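# Shape springy cord onto board line, pin with blocks

## Task

Bend the elastic cord so it follows the line marked on the board and weigh it down with the steel blocks; it counts only if the cord touches the line along its entire length, end to end, and lies flat against the board.

## Robot and tools

Robot: two arms, left_arm and right_arm, each with a two-pad parallel gripper. Nominal scene frame: origin at table-top height midway between the arm bases, +z up, +x out over the table, left_arm on the +y side (image left and right do not follow these names). Actual bases: left_arm at (-0.048, +0.367, 0) m, quat_wxyz (+1.000, 0, 0, +0.005); right_arm at (-0.063, -0.362, 0) m, quat_wxyz (+1.000, 0, 0, -0.013). Each arm reports its hand pose, velocities and wrist-camera pose in its own base frame. Fixed cameras and the table use the scene frame. Gripper axes: fingers point along +z and close along x. end_effector_position is the point between the pads, and the tips reach 17.5 mm past it. Reported poses may be off by a few centimetres, more at long reach.

execute_actions(actions, cameras): actions is a list of actions. Each action is a list of up to 15 rows, and each row is one 1/30 s step. If an action has fewer than 15 rows, its last row repeats. Every row is one flat list of 18 numbers, each in [-1, 1], covering both arms even if only one moves. The first nine are for the left arm: dx, dy, dz, rx, ry, rz, then gripper position, force_limit, speed. The next nine are the same for the right arm. dx..rz are offsets, not poses. They are measured along the Hand target's own axes, from the Hand target as it was when that action began. Every row counts from that start, not from the previous row. 1.0 equals 0.6 m or 180 degrees. rx, ry, rz form a single rotation vector. Sending the same offset again moves the arm further. All six zeros re-commands the current Hand target.

Gripper numbers are absolute settings. position: +1 is open (50 mm), about -0.65 is pads touching, and -1 means close until stopped. force_limit: -1 is about 20 N, 0 is 102 N, +1 is 185 N per pad (real force can be up to 15 N more). speed: -1 is 20 mm/s, 0 is 85, +1 is 150. Both start at +1. A 0 is a real command, so to leave a gripper alone, resend its last three values. New force or speed applies only after a position change of at least 0.01. To grip softer, open first. The cameras argument takes names or ["all"]. Images come back only if actions is empty or cameras asks for them.

move(target, speed, blend, blocking, cameras): target is one 18-number row, or a list of up to 15 rows. These are the same offsets from the Hand targets at the start of the move, in Hand-target axes; each row is not relative to the previous one. Paths are straight, and all arms finish together in 0.5 to 10 s. speed is the path top speed in m/s (0.002 to 1, default 0.25), as one value or one per target; turning is capped at twice that in rad/s. blend is a corner-rounding radius in m, with 0 meaning stop at each point. blocking=false returns after about 0.5 s while the move continues. The moves do not avoid obstacles. Grippers lag their paths and may overshoot, especially when fast or with the arm stretched. The result's move: line gives the ending: done, off_target, moving, held or fault. limits=paced means the pose was clipped, and limits=held means steps were withheld. An arm not named in the ending is done.

wait(seconds 0-10) lets time pass with the commands held. stop() brakes a running move, though the fingers keep going. zoom_image(camera, region [x0,y0,x1,y1], at most 504x504 px) magnifies the latest image from cam_high, cam_board, cam_left_wrist or cam_right_wrist; all are 672x504. finished_scene(scene) ends the scene for good, so call it only when the cord stays on the line without help.

Control: each step, the commanded pose is clipped to within 70 mm and 16 degrees of the measured pose. Hand target in a result is the last commanded pose after that clip, and the next offsets start from it. Grippers often settle short of it. Waiting does not fix this, but any next command re-requests it; send the leftover distance if needed. To release a push or a dragged target, command back past the gripper.

Result lines: end_effector_position/quat in base frame; Hand target; Tool commands; object_status (0 moving, 1 blocked while opening, 2 blocked while closing = gripping, 3 at the commanded position or pads met, i.e. probably empty); position_measured, where opening mm ≈ (250 - counts) × 0.202; Flange force along gripper axes, which is noisy, includes held weight, and may show no reading; Joint velocities (omitted when within noise); MOTOR HOT warnings. After gripping with -1, confirm status 2. Objects that cannot move should sit centred between the pads.

Avoid: a net force of 150 N or joint torque at its limit (142 N m for waist, shoulder and elbow, 35.6 N m for the wrist joints) triggers a 10 s fault stop, and stiff arms fault even slightly past firm contact, so approach surfaces slowly and do not aim targets deep into the board. Keep the arms apart, and never close a gripper on the other arm's fingers; a moderate arm-to-arm press fails the scene. Do not drop blocks, release moving parts, slam, or let anything leave the table. Long loaded or stretched holds overheat motors and cause a 30-60 s brake. Loose objects may occasionally be nudged by outside pushes.

Each tool is called after "Emit:" by a JSON object that holds its "name" and its "arguments", one argument or row to a line.

## Session

Emit:
{"name": "execute_actions", "arguments": {
  "actions": []
}}

Scene clock: 0.00 s.
left_arm: end_effector_position=(+0.5425, -0.5663, +0.2965) position_measured=3 object_status=3 end_effector_quat_wxyz=(+0.154, +0.348, -0.594, +0.709) | right_arm: end_effector_position=(+0.4942, +0.0409, +0.3660) position_measured=3 object_status=3 end_effector_quat_wxyz=(+0.093, +0.215, +0.970, +0.067)
Joint positions: left_arm=[-0.441 0.423 0.018 -1.158 0.915 -1.395] | right_arm=[0.338 -0.035 0.151 -0.015 -1.528 0.796]
Joint velocities: within noise
Flange force (N): no reading
Hand target: left_arm +0.5425, -0.5663, +0.2965; +0.154, +0.348, -0.594, +0.709 | right_arm +0.4942, +0.0409, +0.3660; +0.093, +0.215, +0.970, +0.067
Tool commands: left_gripper/position=+1.0 left_gripper/force_limit=+1.0 left_gripper/speed=+1.0 right_gripper/position=+1.0 right_gripper/force_limit=+1.0 right_gripper/speed=+1.0

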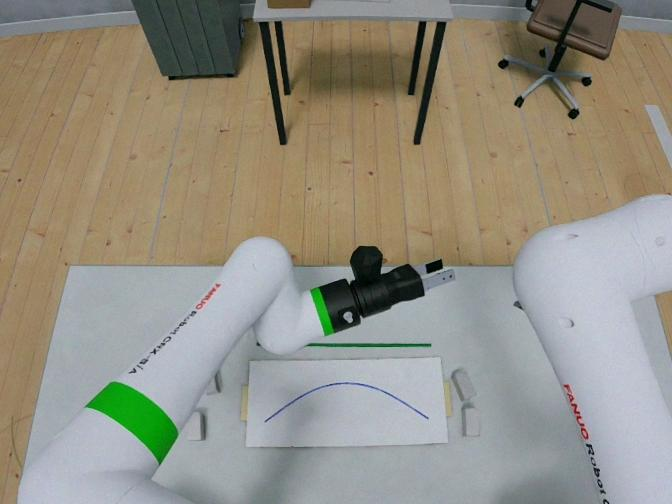

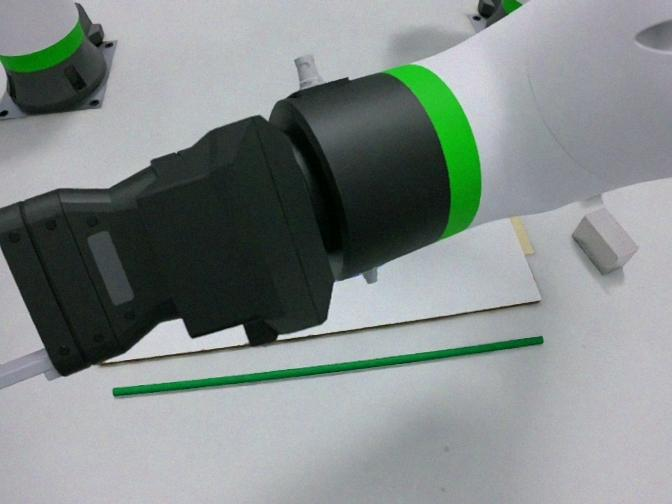

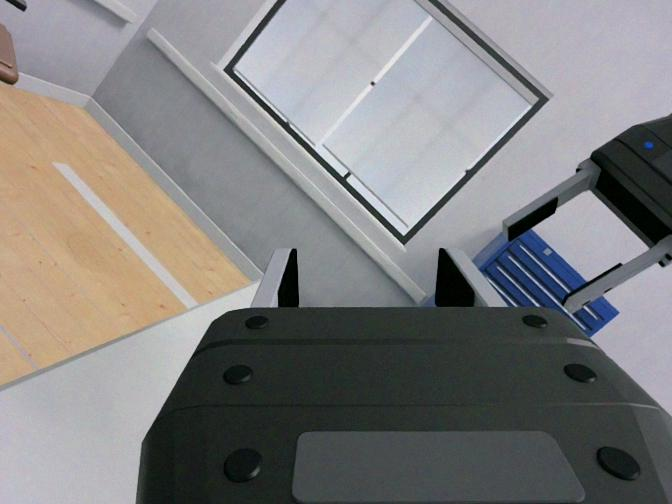

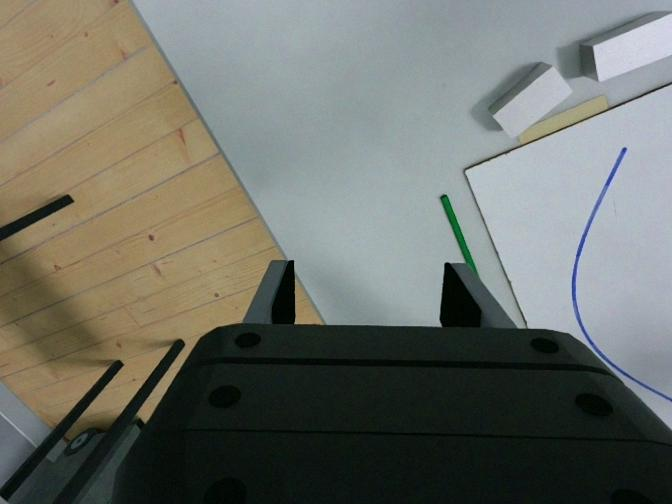

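Emit:
{"name": "move", "arguments": {
  "target": [0.17,-0.136,-0.906,-0.381,-0.351,0,1,1,1,0.05,-0.423,-0.163,0.0547,0.0488,0,1,1,1],
  "cameras": ["all"]
}}

Scene clock: 37.93 s.
left_arm: end_effector_position=(+0.3530, -0.0501, +0.3970) position_measured=3 object_status=3 end_effector_quat_wxyz=(+0.001, -0.506, +0.863, +0.002) | right_arm: end_effector_position=(+0.3446, -0.1831, +0.4139) position_measured=3 object_status=3 end_effector_quat_wxyz=(+0.000, +0.216, +0.976, -0.001)
Joint positions: left_arm=[-0.517 -0.194 0.098 -3.145 1.866 0.006] | right_arm=[-0.148 -0.098 0.222 0.001 -1.891 1.284]
Flange force (N): left_arm=[0.2 2.2 4.0] | right_arm=[-1.7 -0.2 2.3]
Hand target: left_arm +0.3530, -0.0500, +0.3970; +0.001, -0.506, +0.863, +0.002 | right_arm +0.3446, -0.1831, +0.4139; +0.000, +0.216, +0.976, -0.001
Off the commanded pose: left_arm 0.000 m, 0 deg | right_arm 0.000 m, 0 deg.
move: done
camera_calibration:
cam_left_wrist: T_world_to_cam=[[-0.493736, -0.869564, -0.00913704, 0.145617], [-0.813606, 0.458202, 0.357905, 0.181024], [-0.307035, 0.184145, -0.933713, 0.620321], [0, 0, 0, 1]] pos_world=[0.409639, -0.0705511, 0.515743]
cam_right_wrist: T_world_to_cam=[[-0.907749, 0.419397, -0.00987788, 0.399326], [0.393337, 0.859061, 0.327568, -0.0983846], [0.145867, 0.293464, -0.944776, 0.524159], [0, 0, 0, 1]] pos_world=[0.324729, -0.236779, 0.531385]

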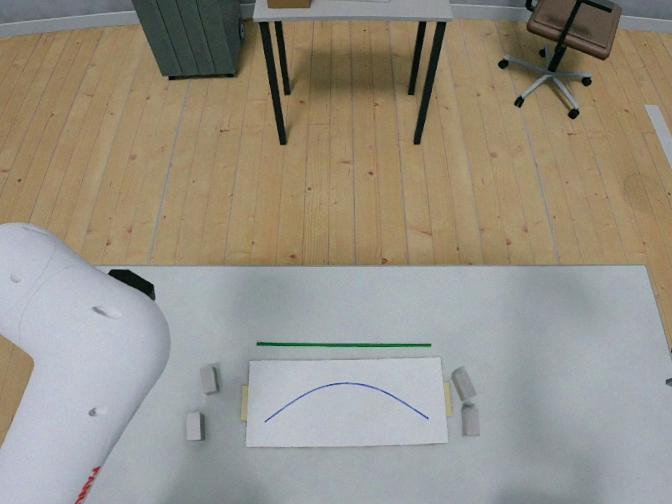

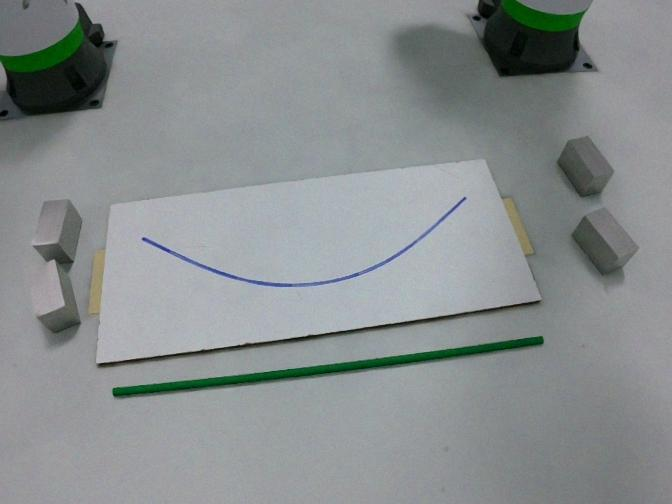

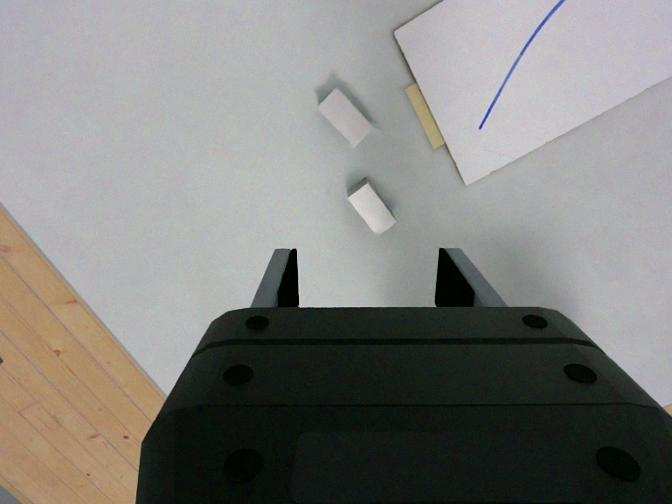

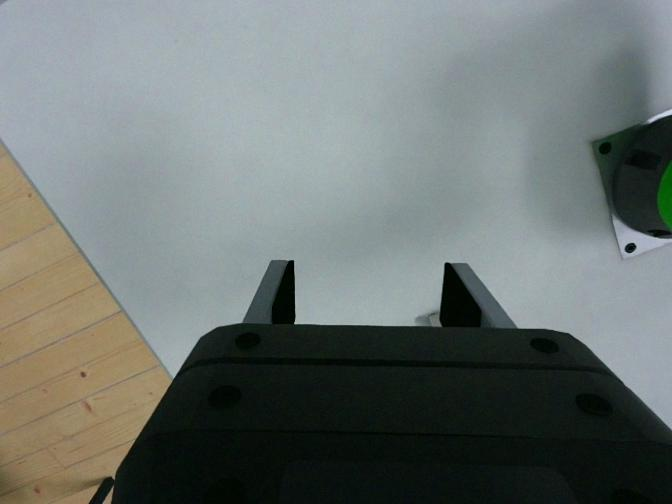

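Emit:
{"name": "zoom_image", "arguments": {
  "camera": "cam_board",
  "region": [0, 150, 340, 405]
}}

Emit:
{"name": "zoom_image", "arguments": {
  "camera": "cam_board",
  "region": [332, 130, 672, 385]
}}

Emit:
{"name": "zoom_image", "arguments": {
  "camera": "cam_high",
  "region": [170, 320, 500, 460]
}}

Scaled by 1.482.

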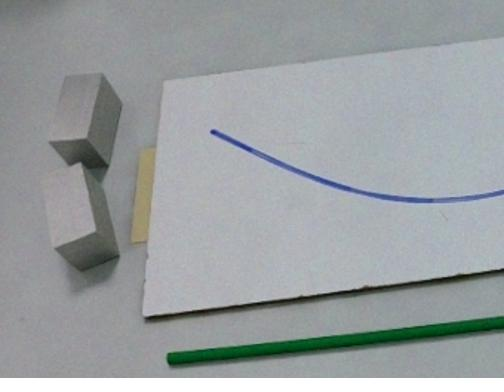

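Scaled by 1.482.

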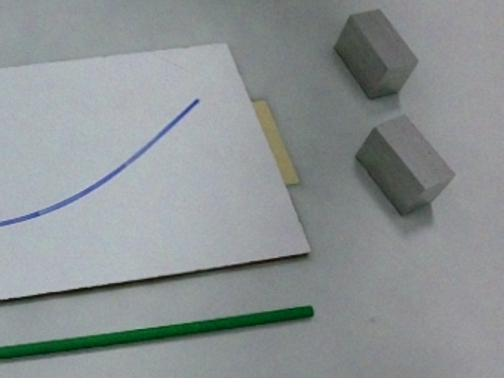

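Scaled by 1.527.

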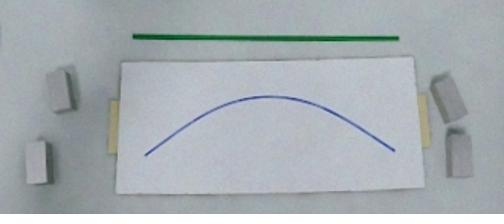

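Emit:
{"name": "move", "arguments": {
  "target": [0,0,0,0,0,0,1,1,1,0.4295,0.762,-0.06,0,0,0.361,1,1,1],
  "cameras": ["cam_right_wrist"],
  "speed": 0.4
}}

Emit:
{"name": "zoom_image", "arguments": {
  "camera": "cam_right_wrist",
  "region": [0, 0, 336, 300]
}}

Emit:
{"name": "zoom_image", "arguments": {
  "camera": "cam_right_wrist",
  "region": [336, 0, 672, 300]
}}

Scene clock: 96.20 s.
left_arm: end_effector_position=(+0.3530, -0.0500, +0.3970) position_measured=3 object_status=3 end_effector_quat_wxyz=(+0.001, -0.506, +0.863, +0.002) | right_arm: end_effector_position=(+0.3037, +0.3401, +0.4493) position_measured=3 object_status=3 end_effector_quat_wxyz=(+0.000, +0.707, +0.708, -0.001)
Joint positions: left_arm=[-0.517 -0.194 0.098 -3.145 1.866 0.006] | right_arm=[1.131 0.105 0.515 0 -1.982 -1.129]
Flange force (N): left_arm=[-0.3 2.2 5.3] | right_arm=[0.6 1.5 2.8]
Hand target: left_arm +0.3530, -0.0500, +0.3970; +0.001, -0.506, +0.863, +0.002 | right_arm +0.3038, +0.3401, +0.4493; +0.000, +0.707, +0.708, -0.001
Off the commanded pose: left_arm 0.000 m, 0 deg | right_arm 0.000 m, 0 deg.
move: done; limits=paced
camera_calibration:
cam_right_wrist: T_world_to_cam=[[-0.00385905, 0.999926, -0.0115103, -0.328068], [0.94466, 0.00742105, 0.327967, -0.421438], [0.328029, -0.00960771, -0.944619, 0.457791], [0, 0, 0, 1]] pos_world=[0.246681, 0.335569, 0.56688]
Images, in order (width x height): cam_right_wrist 672x504.

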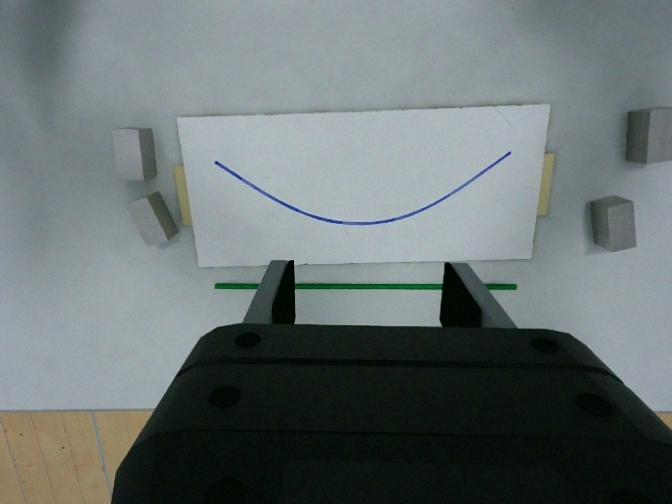

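Scaled by 1.500.

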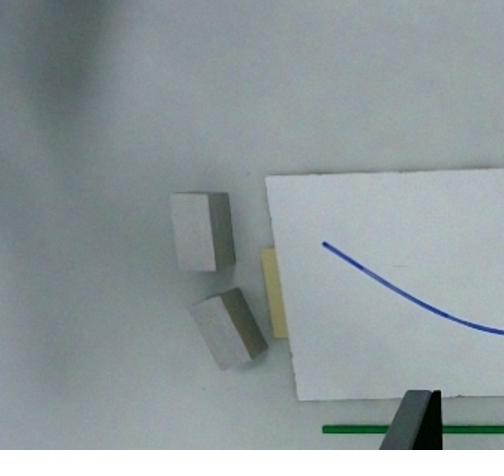

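Scaled by 1.500.

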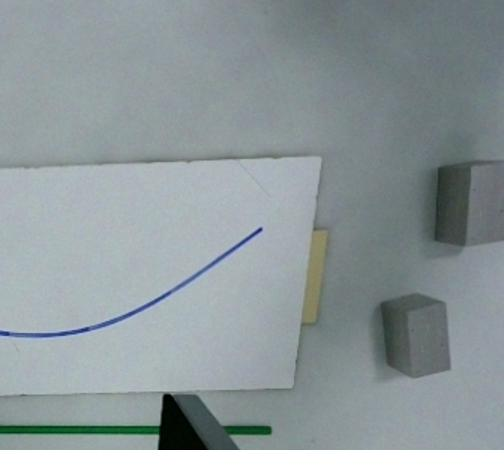

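Emit:
{"name": "move", "arguments": {
  "target": [0.5025,-0.252,-0.083,0,0,-0.162,1,1,1,-0.425,0.0147,0.333,0,0,0.015,1,-0.5,0],
  "cameras": ["cam_left_wrist","cam_right_wrist"],
  "speed": 0.3
}}

Emit:
{"name": "zoom_image", "arguments": {
  "camera": "cam_left_wrist",
  "region": [0, 0, 336, 300]
}}

Emit:
{"name": "zoom_image", "arguments": {
  "camera": "cam_left_wrist",
  "region": [336, 0, 672, 300]
}}

Emit:
{"name": "zoom_image", "arguments": {
  "camera": "cam_right_wrist",
  "region": [150, 0, 550, 300]
}}

Scene clock: 133.10 s.
left_arm: end_effector_position=(+0.3376, -0.3872, +0.4454) position_measured=3 object_status=3 end_effector_quat_wxyz=(-0.001, +0.707, -0.708, -0.002) | right_arm: end_effector_position=(+0.3127, +0.0849, +0.2498) position_measured=3 object_status=3 end_effector_quat_wxyz=(+0.000, +0.723, +0.691, -0.001)
Joint positions: left_arm=[-1.11 0.265 0.695 -3.143 2.005 1.108] | right_arm=[0.678 -0.33 -0.35 0 -1.552 -0.724]
Flange force (N): left_arm=[-2.5 0.4 5.6] | right_arm=[-0.2 3.8 2.5]
Hand target: left_arm +0.3376, -0.3872, +0.4454; -0.001, +0.707, -0.708, -0.002 | right_arm +0.3127, +0.0849, +0.2498; +0.000, +0.723, +0.691, -0.001
Off the commanded pose: left_arm 0.000 m, 0 deg | right_arm 0.000 m, 0 deg.
move: done
camera_calibration:
cam_left_wrist: T_world_to_cam=[[-0.00763962, -0.999919, -0.0101699, -0.368849], [-0.934444, 0.00351764, 0.356094, 0.171157], [-0.356029, 0.0122236, -0.934395, 0.673208], [0, 0, 0, 1]] pos_world=[0.3968, -0.37765, 0.564343]
cam_right_wrist: T_world_to_cam=[[0.0431932, 0.999, -0.0115046, -0.0898356], [0.943954, -0.0370359, 0.327993, -0.358584], [0.327239, -0.0250269, -0.94461, 0.265507], [0, 0, 0, 1]] pos_world=[0.255482, 0.0831102, 0.36738]
Images, in order (width x height): cam_left_wrist 672x504, cam_right_wrist 672x504.

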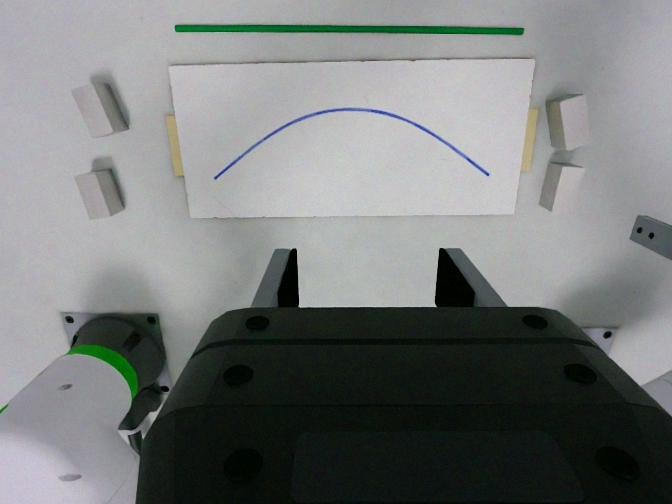

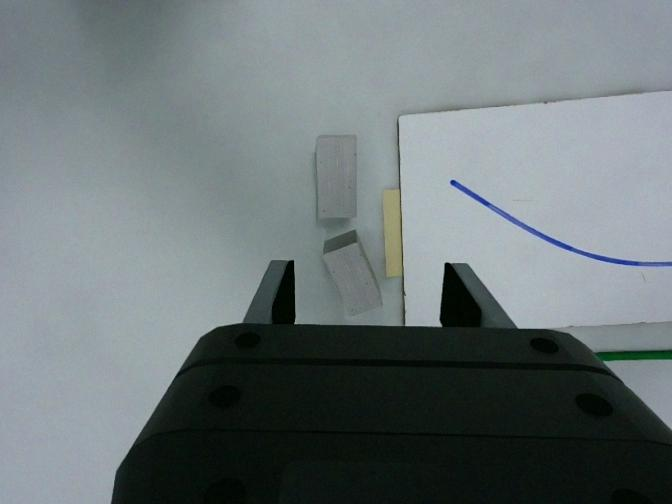

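Scaled by 1.500.

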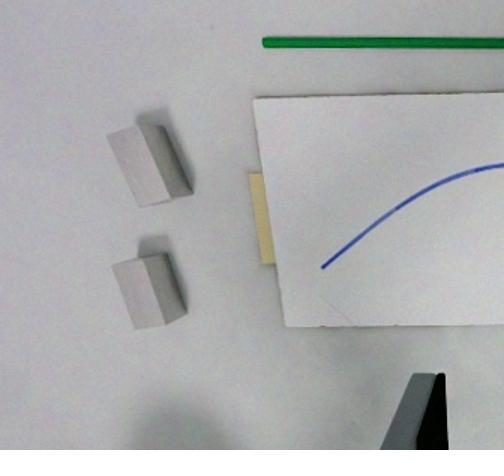

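Scaled by 1.500.

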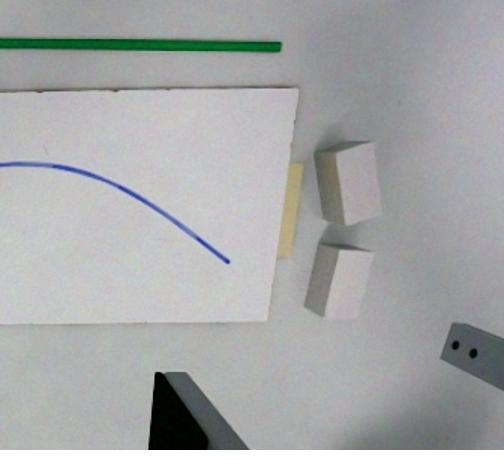

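Scaled by 1.260.

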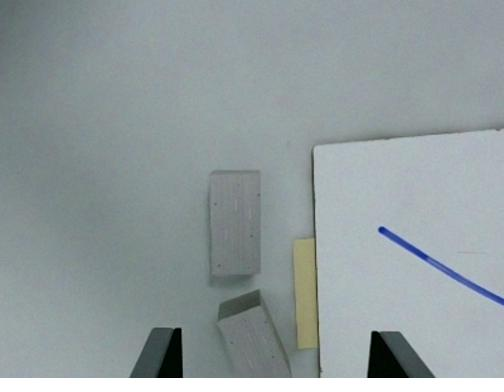

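Emit:
{"name": "move", "arguments": {
  "target": [-0.57,0.0987,0.4757,0,0,-0.089,1,-0.5,0,-0.0174,-0.002,0.275,0,0,0,1,-0.5,0],
  "cameras": ["cam_left_wrist","cam_right_wrist"],
  "speed": 0.3
}}

Scene clock: 159.10 s.
left_arm: end_effector_position=(+0.2787, -0.0439, +0.1615) position_measured=3 object_status=3 end_effector_quat_wxyz=(-0.001, +0.798, -0.602, -0.002) | right_arm: end_effector_position=(+0.3109, +0.0743, +0.0848) position_measured=3 object_status=3 end_effector_quat_wxyz=(+0.000, +0.723, +0.691, -0.001)
Joint positions: left_arm=[-0.639 -0.431 -0.622 -3.144 1.383 0.917] | right_arm=[0.654 -0.237 -0.679 0 -1.129 -0.7]
Flange force (N): left_arm=[-1.7 0.7 3.7] | right_arm=[-0.1 2.8 3.5]
Hand target: left_arm +0.2786, -0.0439, +0.1615; -0.001, +0.798, -0.602, -0.002 | right_arm +0.3109, +0.0743, +0.0848; +0.000, +0.723, +0.691, -0.001
Off the commanded pose: left_arm 0.000 m, 0 deg | right_arm 0.000 m, 0 deg.
move: done
camera_calibration:
cam_left_wrist: T_world_to_cam=[[0.268768, -0.963151, -0.010195, -0.104317], [-0.899499, -0.254763, 0.354962, 0.195137], [-0.344479, -0.0862319, -0.934825, 0.375228], [0, 0, 0, 1]] pos_world=[0.332821, -0.0184022, 0.280442]
cam_right_wrist: T_world_to_cam=[[0.0432256, 0.998998, -0.0115991, -0.0810556], [0.943953, -0.0370356, 0.327997, -0.303159], [0.327239, -0.0251268, -0.944608, 0.109976], [0, 0, 0, 1]] pos_world=[0.253683, 0.0725101, 0.202379]
Images, in order (width x height): cam_left_wrist 672x504, cam_right_wrist 672x504.

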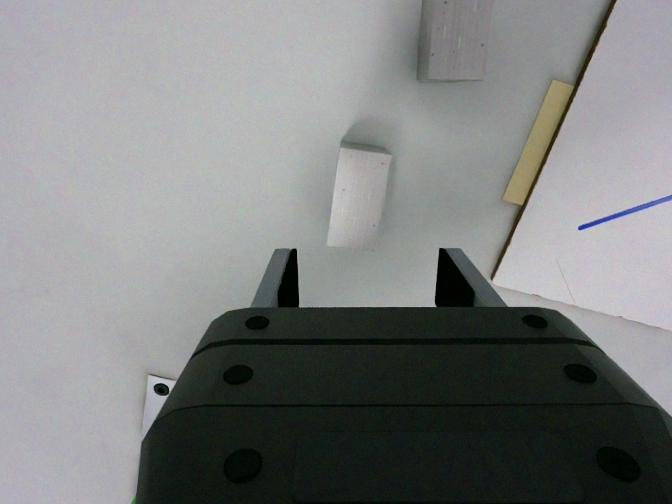

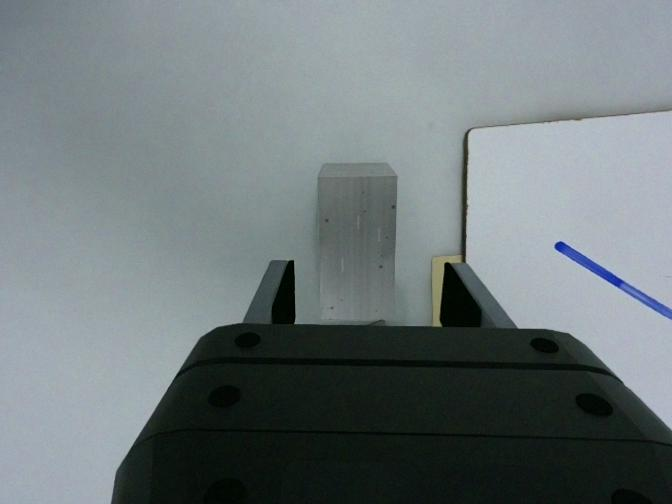

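Emit:
{"name": "move", "arguments": {
  "target": [
    [0.0042,-0.0018,0.219,0,0,0.037,1,-0.5,0,-0.005,-0.0017,0.095,0,0,0,1,-0.5,0],
    [0.0042,-0.0018,0.219,0,0,0.037,-1,-0.5,0,-0.005,-0.0017,0.095,0,0,0,-1,-0.5,0]
  ],
  "speed": 0.15
}}

Scene clock: 189.07 s.
left_arm: end_effector_position=(+0.2803, -0.0455, +0.0301) position_measured=104 object_status=2 end_effector_quat_wxyz=(-0.001, +0.762, -0.648, -0.002) | right_arm: end_effector_position=(+0.3097, +0.0713, +0.0278) position_measured=103 object_status=2 end_effector_quat_wxyz=(+0.000, +0.723, +0.691, -0.001)
Joint positions: left_arm=[-0.64 -0.262 -0.845 -3.145 0.991 0.804] | right_arm=[0.648 -0.149 -0.764 0 -0.957 -0.694]
Flange force (N): left_arm=[-2.0 3.4 1.1] | right_arm=[-0.8 4.9 5.7]
Hand target: left_arm +0.2802, -0.0455, +0.0301; -0.001, +0.762, -0.648, -0.002 | right_arm +0.3096, +0.0713, +0.0278; +0.000, +0.723, +0.691, -0.001
Off the commanded pose: left_arm 0.000 m, 0 deg | right_arm 0.000 m, 0 deg.
move: done

Emit:
{"name": "move", "arguments": {
  "target": [
    [0,0,-0.1,0,0,0,-1,-0.5,0,0,0,-0.1,0,0,0,-1,-0.5,0],
    [0.335,-0.039,-0.2,0,0,-0.068,-1,-0.5,0,0.385,-0.076,-0.2037,0,0,0.09,-1,-0.5,0]
  ],
  "speed": 0.25,
  "blend": 0.03,
  "cameras": ["cam_left_wrist","cam_right_wrist"]
}}

Emit:
{"name": "zoom_image", "arguments": {
  "camera": "cam_right_wrist",
  "region": [100, 100, 604, 340]
}}

Emit:
{"name": "zoom_image", "arguments": {
  "camera": "cam_left_wrist",
  "region": [200, 60, 672, 320]
}}

Scene clock: 207.03 s.
left_arm: end_effector_position=(+0.3289, -0.2175, +0.1423) position_measured=104 object_status=2 end_effector_quat_wxyz=(-0.001, +0.819, -0.573, -0.001) | right_arm: end_effector_position=(+0.2798, +0.2668, +0.1400) position_measured=103 object_status=2 end_effector_quat_wxyz=(-0.002, +0.799, +0.601, +0.000)
Joint positions: left_arm=[-0.921 -0.085 -0.409 -3.143 1.249 1.271] | right_arm=[1.102 -0.105 -0.431 -0.003 -1.244 -1.382]
Flange force (N): left_arm=[-2.1 -0.1 8.5] | right_arm=[0.5 2.1 9.0]
Hand target: left_arm +0.3289, -0.2175, +0.1423; -0.001, +0.819, -0.573, -0.001 (not the last commanded pose) | right_arm +0.2798, +0.2667, +0.1400; -0.002, +0.799, +0.601, +0.000 (not the last commanded pose)
Off the commanded pose: left_arm 0.025 m, 1 deg | right_arm 0.039 m, 3 deg.
move: held (left_arm, right_arm; a check stopped the path); limits=held
pose unreachable (left arm): on one or more control steps of this call, first in action 0 (counted from 0), this arm could not follow its commanded pose, so it was not sent that pose on those steps. It may still have moved: this result reports where it is.
cause: moving toward the commanded pose would bring a part of the arm too close to another arm (a part of this arm just beyond joint 4 (forearm roll) and a part of the right arm just beyond its joint 4 (forearm roll), at the place that arm was heading or pushing toward when its own hold began).
pose unreachable (right arm): on one or more control steps of this call, first in action 0 (counted from 0), this arm could not follow its commanded pose, so it was not sent that pose on those steps. It may still have moved: this result reports where it is.
cause: moving toward the commanded pose would bring a part of the arm too close to another arm (a part of this arm just beyond joint 4 (forearm roll) and a part of the left arm just beyond its joint 4 (forearm roll), along the way the arms are being sent, or toward where that arm still pushes).
camera_calibration:
cam_left_wrist: T_world_to_cam=[[0.336962, -0.94148, -0.00852885, -0.303099], [-0.87929, -0.317917, 0.354652, 0.182615], [-0.336609, -0.112005, -0.934959, 0.35145], [0, 0, 0, 1]] pos_world=[0.381006, -0.187941, 0.261242]
cam_right_wrist: T_world_to_cam=[[0.27544, 0.961278, -0.00874375, -0.326652], [0.90951, -0.25764, 0.32621, -0.216144], [0.311326, -0.097804, -0.945257, 0.201039], [0, 0, 0, 1]] pos_world=[0.22397, 0.277979, 0.257685]
Images, in order (width x height): cam_left_wrist 672x504, cam_right_wrist 672x504.

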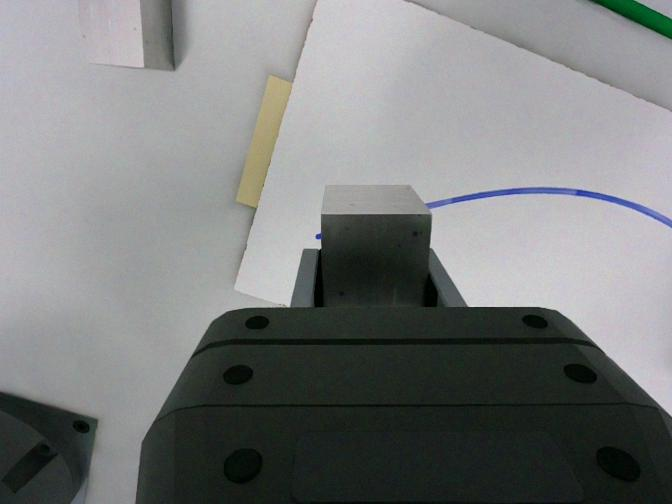

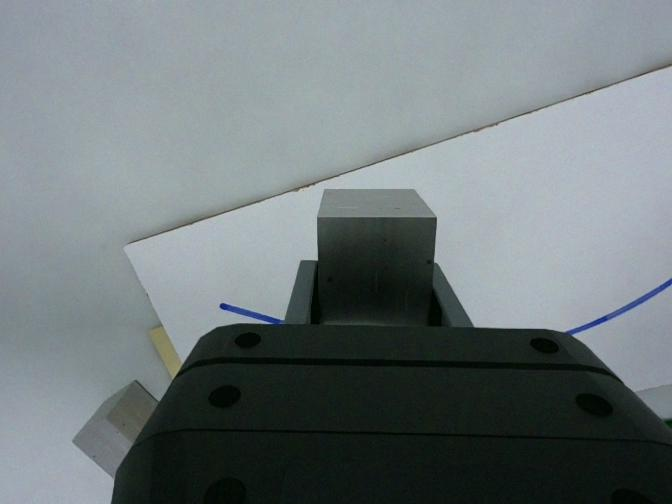

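Scaled by 1.000.

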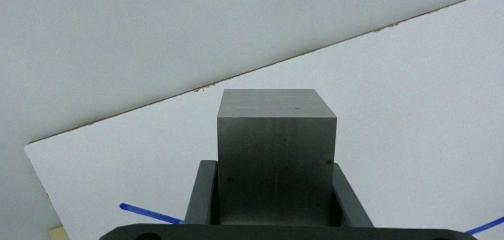

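Scaled by 1.068.

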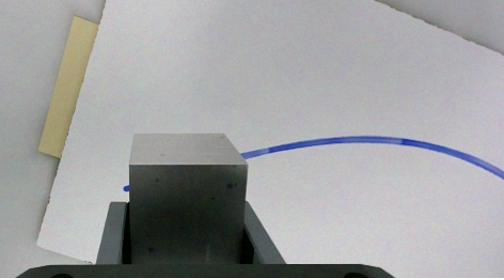

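Emit:
{"name": "move", "arguments": {
  "target": [
    [-0.2,-0.037,0,0,0,0.01,-1,-0.5,0,0,0,0,0,0,0,-1,-0.5,0],
    [-0.2,-0.037,0,0,0,0.01,-1,-0.5,0,0.096,0.1115,0.1,0,0,0.0156,-1,-0.5,0],
    [-0.2,-0.037,0,0,0,0.01,-1,-0.5,0,0.096,0.1115,0.174,0,0,0.0156,-1,-0.5,0]
  ],
  "speed": [0.25,0.25,0.05],
  "cameras": ["cam_right_wrist","cam_board"]
}}

Scene clock: 228.13 s.
left_arm: end_effector_position=(+0.3086, -0.0971, +0.1426) position_measured=104 object_status=2 end_effector_quat_wxyz=(-0.001, +0.810, -0.586, -0.001) | right_arm: end_effector_position=(+0.3598, +0.3037, +0.0355) position_measured=103 object_status=2 end_effector_quat_wxyz=(-0.002, +0.814, +0.581, +0.000)
Joint positions: left_arm=[-0.72 -0.286 -0.573 -3.143 1.287 1.039] | right_arm=[0.978 0.227 -0.349 -0.004 -0.995 -1.307]
Flange force (N): left_arm=[-2.3 1.2 9.1] | right_arm=[0.3 1.1 8.6]
Hand target: left_arm +0.3086, -0.0971, +0.1426; -0.001, +0.810, -0.586, -0.001 | right_arm +0.3599, +0.3037, +0.0355; -0.002, +0.814, +0.581, +0.000
Off the commanded pose: left_arm 0.000 m, 0 deg | right_arm 0.000 m, 0 deg.
move: done
camera_calibration:
cam_right_wrist: T_world_to_cam=[[0.322251, 0.946612, -0.00895372, -0.397464], [0.89585, -0.301886, 0.326065, -0.226828], [0.305954, -0.113096, -0.945305, 0.0874662], [0, 0, 0, 1]] pos_world=[0.304526, 0.317661, 0.153084]
Images, in order (width x height): cam_board 672x504, cam_right_wrist 672x504.

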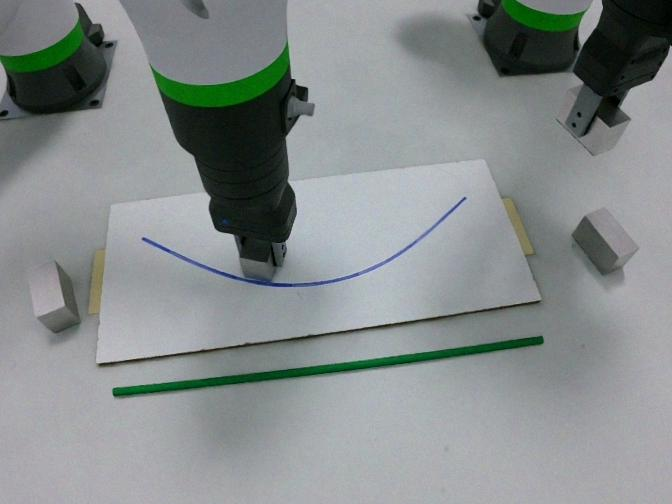

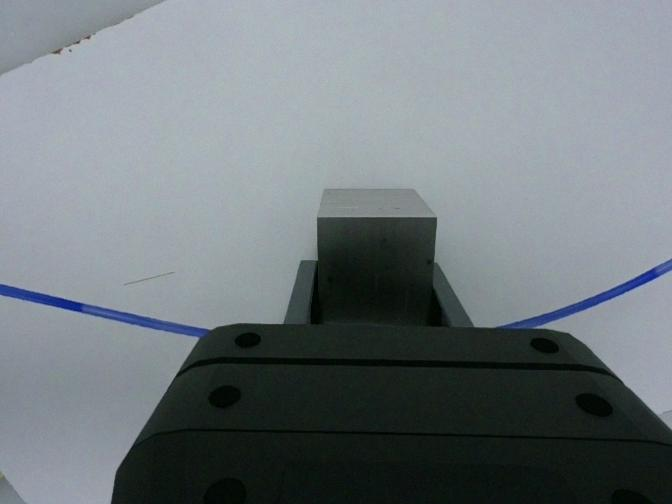

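Emit:
{"name": "move", "arguments": {
  "target": [0,0,0,0,0,0,-1,-0.5,0,0,0,0.0025,0,0,0,-1,-0.5,0],
  "speed": 0.01
}}

Emit:
{"name": "move", "arguments": {
  "target": [0,0,0,0,0,0,-1,-0.5,0,0,0,0.0018,0,0,0,-1,-0.5,0],
  "speed": 0.01
}}

Scene clock: 235.27 s.
left_arm: end_effector_position=(+0.3086, -0.0971, +0.1426) position_measured=104 object_status=2 end_effector_quat_wxyz=(-0.001, +0.810, -0.586, -0.001) | right_arm: end_effector_position=(+0.3599, +0.3037, +0.0341) position_measured=103 object_status=2 end_effector_quat_wxyz=(-0.002, +0.814, +0.581, +0.000)
Joint positions: left_arm=[-0.72 -0.286 -0.573 -3.143 1.287 1.039] | right_arm=[0.978 0.229 -0.35 -0.004 -0.991 -1.307]
Flange force (N): left_arm=[-2.3 0.8 8.7] | right_arm=[-13.5 -17.7 -58.9]
Hand target: left_arm +0.3086, -0.0971, +0.1426; -0.001, +0.810, -0.586, -0.001 | right_arm +0.3598, +0.3037, +0.0340; -0.002, +0.814, +0.581, +0.000
Off the commanded pose: left_arm 0.000 m, 0 deg | right_arm 0.000 m, 0 deg.
move: done

Scene clock: 235.97 s.
left_arm: end_effector_position=(+0.3086, -0.0971, +0.1426) position_measured=104 object_status=2 end_effector_quat_wxyz=(-0.001, +0.810, -0.586, -0.001) | right_arm: end_effector_position=(+0.3599, +0.3037, +0.0329) position_measured=103 object_status=2 end_effector_quat_wxyz=(-0.002, +0.814, +0.581, +0.000)
Joint positions: left_arm=[-0.72 -0.286 -0.573 -3.143 1.287 1.039] | right_arm=[0.978 0.231 -0.351 -0.004 -0.988 -1.307]
Flange force (N): left_arm=[-2.0 1.7 9.1] | right_arm=[-19.0 -12.5 -80.2]
Hand target: left_arm +0.3086, -0.0971, +0.1426; -0.001, +0.810, -0.586, -0.001 | right_arm +0.3598, +0.3037, +0.0329; -0.002, +0.814, +0.581, +0.000
Off the commanded pose: left_arm 0.000 m, 0 deg | right_arm 0.000 m, 0 deg.
move: done

Emit:
{"name": "move", "arguments": {
  "target": [
    [0,0,0,0,0,0,-1,-0.5,0,0,0,-0.0025,0,0,0,-1,-0.5,0],
    [0,0,0,0,0,0,-1,-0.5,0,0,0,-0.0025,0,0,0,1,-0.5,0],
    [0,0,0,0,0,0,-1,-0.5,0,0,0,-0.11,0,0,0,1,-0.5,0],
    [0,0,0,0,0,0,-1,-0.5,0,-0.322,0.11,-0.19,0,0,0,1,-0.5,0],
    [0.4015,0.08,0.1,0,0,-0.018,-1,-0.5,0,-0.35,0.11,-0.19,0,0,0,1,-0.5,0],
    [0.4015,0.08,0.174,0,0,-0.018,-1,-0.5,0,-0.35,0.11,-0.19,0,0,0,1,-0.5,0]
  ],
  "speed": [0.02,0.02,0.1,0.25,0.25,0.06],
  "blend": [0,0,0.02,0.05,0.01,0],
  "cameras": ["cam_left_wrist","cam_right_wrist"]
}}

Scene clock: 248.40 s.
left_arm: end_effector_position=(+0.3384, -0.3407, +0.0375) position_measured=104 object_status=2 end_effector_quat_wxyz=(-0.001, +0.826, -0.563, -0.001) | right_arm: end_effector_position=(+0.3544, +0.0834, +0.1464) position_measured=3 object_status=3 end_effector_quat_wxyz=(-0.002, +0.814, +0.581, +0.000)
Joint positions: left_arm=[-1.064 0.246 -0.32 -3.143 1.007 1.439] | right_arm=[0.593 -0.171 -0.473 -0.003 -1.27 -0.923]
Flange force (N): left_arm=[-2.8 0.4 7.3] | right_arm=[0.2 2.0 3.0]
Hand target: left_arm +0.3384, -0.3407, +0.0376; -0.001, +0.826, -0.563, -0.001 | right_arm +0.3544, +0.0834, +0.1464; -0.002, +0.814, +0.581, +0.000
Off the commanded pose: left_arm 0.000 m, 0 deg | right_arm 0.000 m, 0 deg.
move: done
camera_calibration:
cam_left_wrist: T_world_to_cam=[[0.360557, -0.932697, -0.00858709, -0.428169], [-0.870983, -0.339966, 0.354699, 0.178594], [-0.333746, -0.12041, -0.934941, 0.239016], [0, 0, 0, 1]] pos_world=[0.389703, -0.309856, 0.156442]
cam_right_wrist: T_world_to_cam=[[0.322252, 0.946611, -0.0089546, -0.186192], [0.895839, -0.301883, 0.326096, -0.324694], [0.305983, -0.113107, -0.945294, 0.169122], [0, 0, 0, 1]] pos_world=[0.299126, 0.0973607, 0.264084]
Images, in order (width x height): cam_left_wrist 672x504, cam_right_wrist 672x504.

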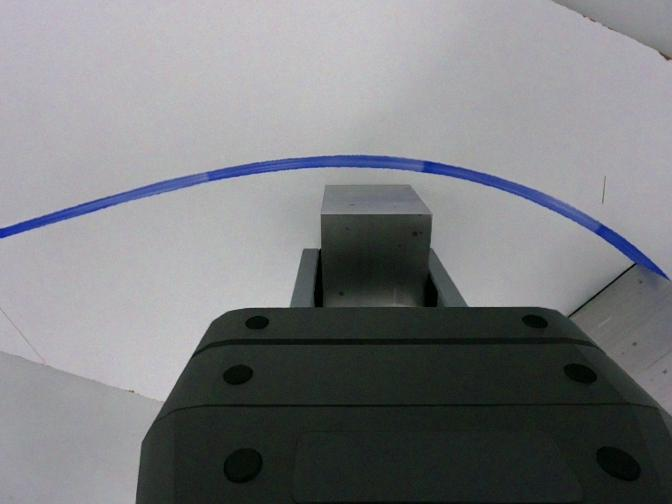

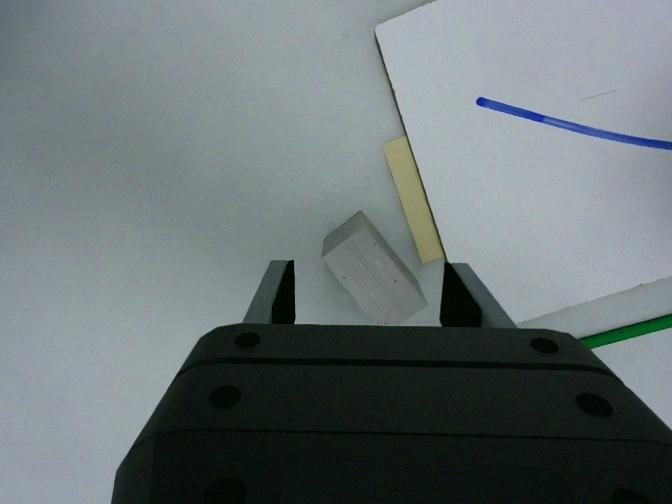

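Emit:
{"name": "move", "arguments": {
  "target": [
    [0,-0.0083,0,0,0,0,-1,-0.5,0,0,0,0,0,0,0,1,-0.5,0],
    [0,-0.0083,0.0022,0,0,0,-1,-0.5,0,0,0,0,0,0,0,1,-0.5,0]
  ],
  "speed": 0.02,
  "cameras": ["cam_left_wrist"]
}}

Scene clock: 263.90 s.
left_arm: end_effector_position=(+0.3431, -0.3390, +0.0365) position_measured=104 object_status=2 end_effector_quat_wxyz=(-0.001, +0.826, -0.563, -0.001) | right_arm: end_effector_position=(+0.3544, +0.0834, +0.1464) position_measured=3 object_status=3 end_effector_quat_wxyz=(-0.002, +0.814, +0.581, +0.000)
Joint positions: left_arm=[-1.053 0.252 -0.315 -3.143 1.005 1.428] | right_arm=[0.593 -0.171 -0.473 -0.003 -1.27 -0.923]
Flange force (N): left_arm=[-33.4 15.9 -74.8] | right_arm=[0.4 2.2 3.1]
Hand target: left_arm +0.3430, -0.3389, +0.0363; -0.001, +0.826, -0.563, -0.001 | right_arm +0.3544, +0.0834, +0.1464; -0.002, +0.814, +0.581, +0.000
Off the commanded pose: left_arm 0.000 m, 0 deg | right_arm 0.000 m, 0 deg.
move: done
camera_calibration:
cam_left_wrist: T_world_to_cam=[[0.360474, -0.932734, -0.00809951, -0.42834], [-0.87117, -0.339759, 0.354438, 0.183798], [-0.333348, -0.12071, -0.935044, 0.23962], [0, 0, 0, 1]] pos_world=[0.394402, -0.308155, 0.155441]
Images, in order (width x height): cam_left_wrist 672x504.

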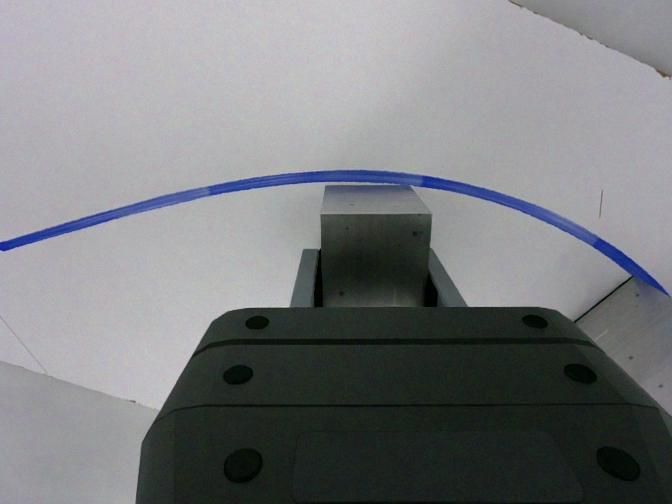

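Emit:
{"name": "move", "arguments": {
  "target": [
    [0,-0.0083,0,0,0,0,-1,-0.5,0,0,0,0,0,0,0,1,-0.5,0],
    [0,0,-0.0008,0,0,0,1,-0.5,0,0,0,0,0,0,0,1,-0.5,0]
  ],
  "speed": 0.02
}}

Scene clock: 282.73 s.
left_arm: end_effector_position=(+0.3430, -0.3389, +0.0368) position_measured=3 object_status=3 end_effector_quat_wxyz=(-0.001, +0.826, -0.563, -0.001) | right_arm: end_effector_position=(+0.3544, +0.0834, +0.1464) position_measured=3 object_status=3 end_effector_quat_wxyz=(-0.002, +0.814, +0.581, +0.000)
Joint positions: left_arm=[-1.053 0.252 -0.315 -3.143 1.006 1.428] | right_arm=[0.593 -0.171 -0.473 -0.003 -1.27 -0.923]
Flange force (N): left_arm=[-1.4 0.2 2.4] | right_arm=[0.2 2.2 3.2]
Hand target: left_arm +0.3430, -0.3389, +0.0367; -0.001, +0.826, -0.563, -0.001 | right_arm +0.3544, +0.0834, +0.1464; -0.002, +0.814, +0.581, +0.000
Off the commanded pose: left_arm 0.000 m, 0 deg | right_arm 0.000 m, 0 deg.
move: done

Emit:
{"name": "move", "arguments": {
  "target": [
    [0,0,-0.12,0,0,0,1,-0.5,0,0,0,0,0,0,0,1,-0.5,0],
    [-0.394,-0.232,-0.19,0,0,-0.01,1,-0.5,0,0,0,0,0,0,0,1,-0.5,0],
    [-0.394,-0.232,-0.19,0,0,-0.01,1,-0.5,0,0.521,0.0723,0.0,0,0,0.3946,1,-0.5,0],
    [-0.394,-0.232,-0.19,0,0,-0.01,1,-0.5,0,0.521,0.0723,0.16,0,0,0.3946,1,-0.5,0]
  ],
  "speed": [0.1,0.3,0.35,0.15],
  "blend": [0.03,0.06,0.03,0],
  "cameras": ["all"]
}}

Scene clock: 290.83 s.
left_arm: end_effector_position=(+0.3861, -0.0682, +0.1514) position_measured=3 object_status=3 end_effector_quat_wxyz=(-0.001, +0.835, -0.550, -0.001) | right_arm: end_effector_position=(+0.4966, +0.3652, +0.0506) position_measured=3 object_status=3 end_effector_quat_wxyz=(-0.001, +1.000, +0.000, -0.001)
Joint positions: left_arm=[-0.515 -0.099 -0.4 -3.144 1.272 0.921] | right_arm=[0.845 0.535 0.123 -0.004 -1.159 -2.414]
Flange force (N): left_arm=[-2.9 0.6 3.5] | right_arm=[0.8 0.3 2.4]
Hand target: left_arm +0.3861, -0.0682, +0.1514; -0.001, +0.835, -0.550, -0.001 | right_arm +0.4967, +0.3652, +0.0507; -0.001, +1.000, +0.000, -0.001
Off the commanded pose: left_arm 0.000 m, 0 deg | right_arm 0.000 m, 0 deg.
move: done
camera_calibration:
cam_left_wrist: T_world_to_cam=[[0.389699, -0.920903, -0.00853159, -0.200703], [-0.859935, -0.367183, 0.354525, 0.266295], [-0.329616, -0.130821, -0.935007, 0.391935], [0, 0, 0, 1]] pos_world=[0.436398, -0.0357751, 0.270341]
cam_right_wrist: T_world_to_cam=[[0.999911, 0.00294267, -0.012985, -0.49128], [0.00702514, -0.945068, 0.326798, 0.340479], [-0.0113101, -0.326861, -0.945005, 0.302555], [0, 0, 0, 1]] pos_world=[0.492267, 0.422115, 0.168269]

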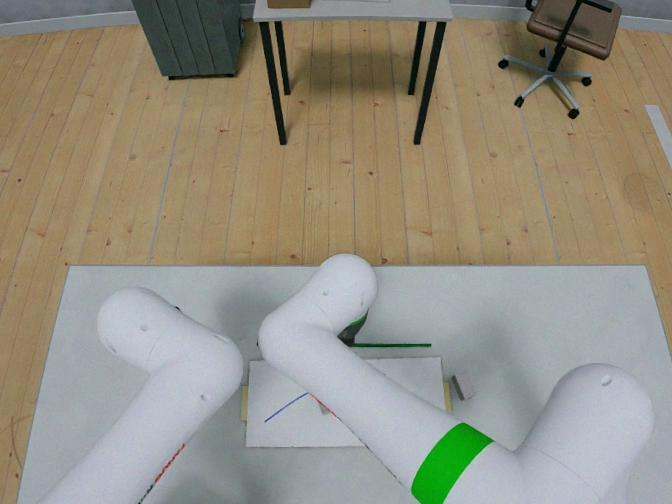

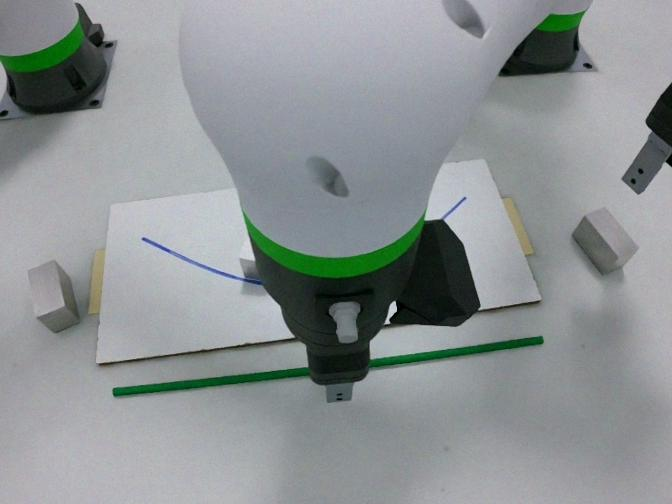

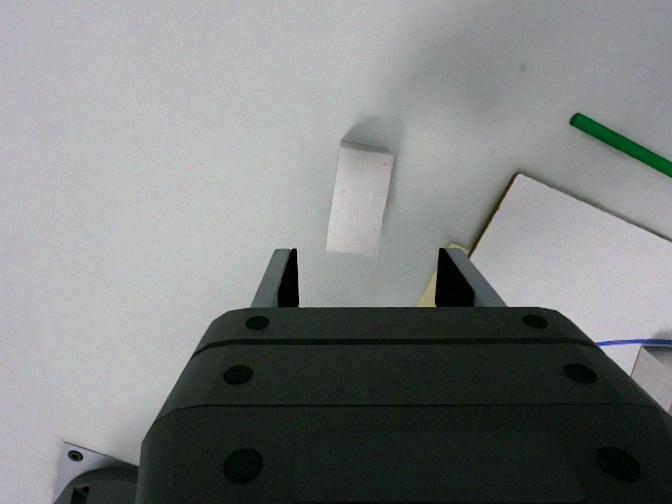

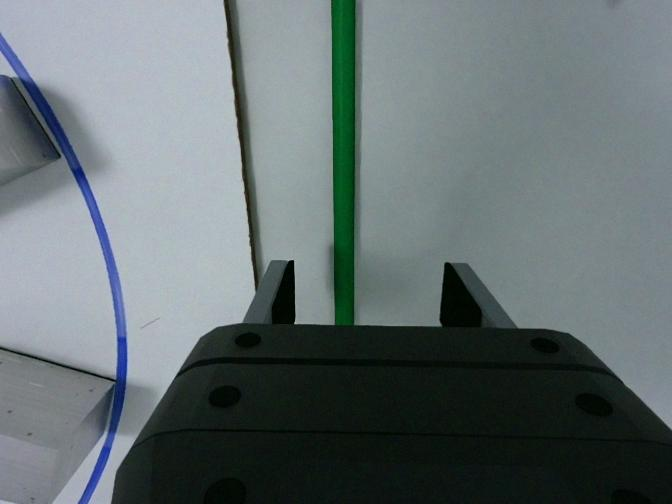

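Emit:
{"name": "move", "arguments": {
  "target": [
    [0,0,0,0,0,0,1,-0.5,0,0,0,0,0,0,0,0.2,-0.5,0],
    [0.0047,-0.004,0.2023,0,0,0.047,1,-0.5,0,-0.0133,0,0.051,0,0,0,0.2,-0.5,0],
    [0.0047,-0.004,0.2023,0,0,0.047,-1,-0.5,0,-0.0133,0,0.051,0,0,0,-1,-0.8,-0.5]
  ],
  "speed": [0.1,0.1,0.1],
  "cameras": ["cam_right_wrist"]
}}

Scene clock: 311.13 s.
left_arm: end_effector_position=(+0.3894, -0.0695, +0.0300) position_measured=104 object_status=2 end_effector_quat_wxyz=(-0.001, +0.792, -0.610, -0.001) | right_arm: end_effector_position=(+0.4886, +0.3653, +0.0201) position_measured=215 object_status=2 end_effector_quat_wxyz=(-0.001, +1.000, +0.000, -0.001)
Joint positions: left_arm=[-0.513 0.058 -0.563 -3.144 0.952 0.773] | right_arm=[0.855 0.553 0.072 -0.004 -1.09 -2.424]
Flange force (N): left_arm=[-2.1 1.5 7.9] | right_arm=[0.5 0.4 2.9]
Hand target: left_arm +0.3893, -0.0695, +0.0300; -0.001, +0.792, -0.610, -0.001 | right_arm +0.4886, +0.3653, +0.0202; -0.001, +1.000, +0.000, -0.001
Off the commanded pose: left_arm 0.000 m, 0 deg | right_arm 0.000 m, 0 deg.
move: done
camera_calibration:
cam_right_wrist: T_world_to_cam=[[0.999914, 0.00300747, -0.0127938, -0.483732], [0.00702247, -0.945109, 0.32668, 0.350632], [-0.0111091, -0.326741, -0.945048, 0.273534], [0, 0, 0, 1]] pos_world=[0.484267, 0.422215, 0.137769]
Images, in order (width x height): cam_right_wrist 672x504.

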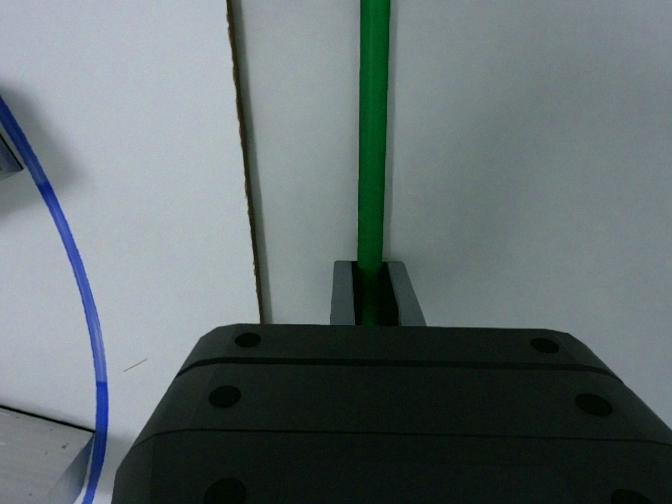

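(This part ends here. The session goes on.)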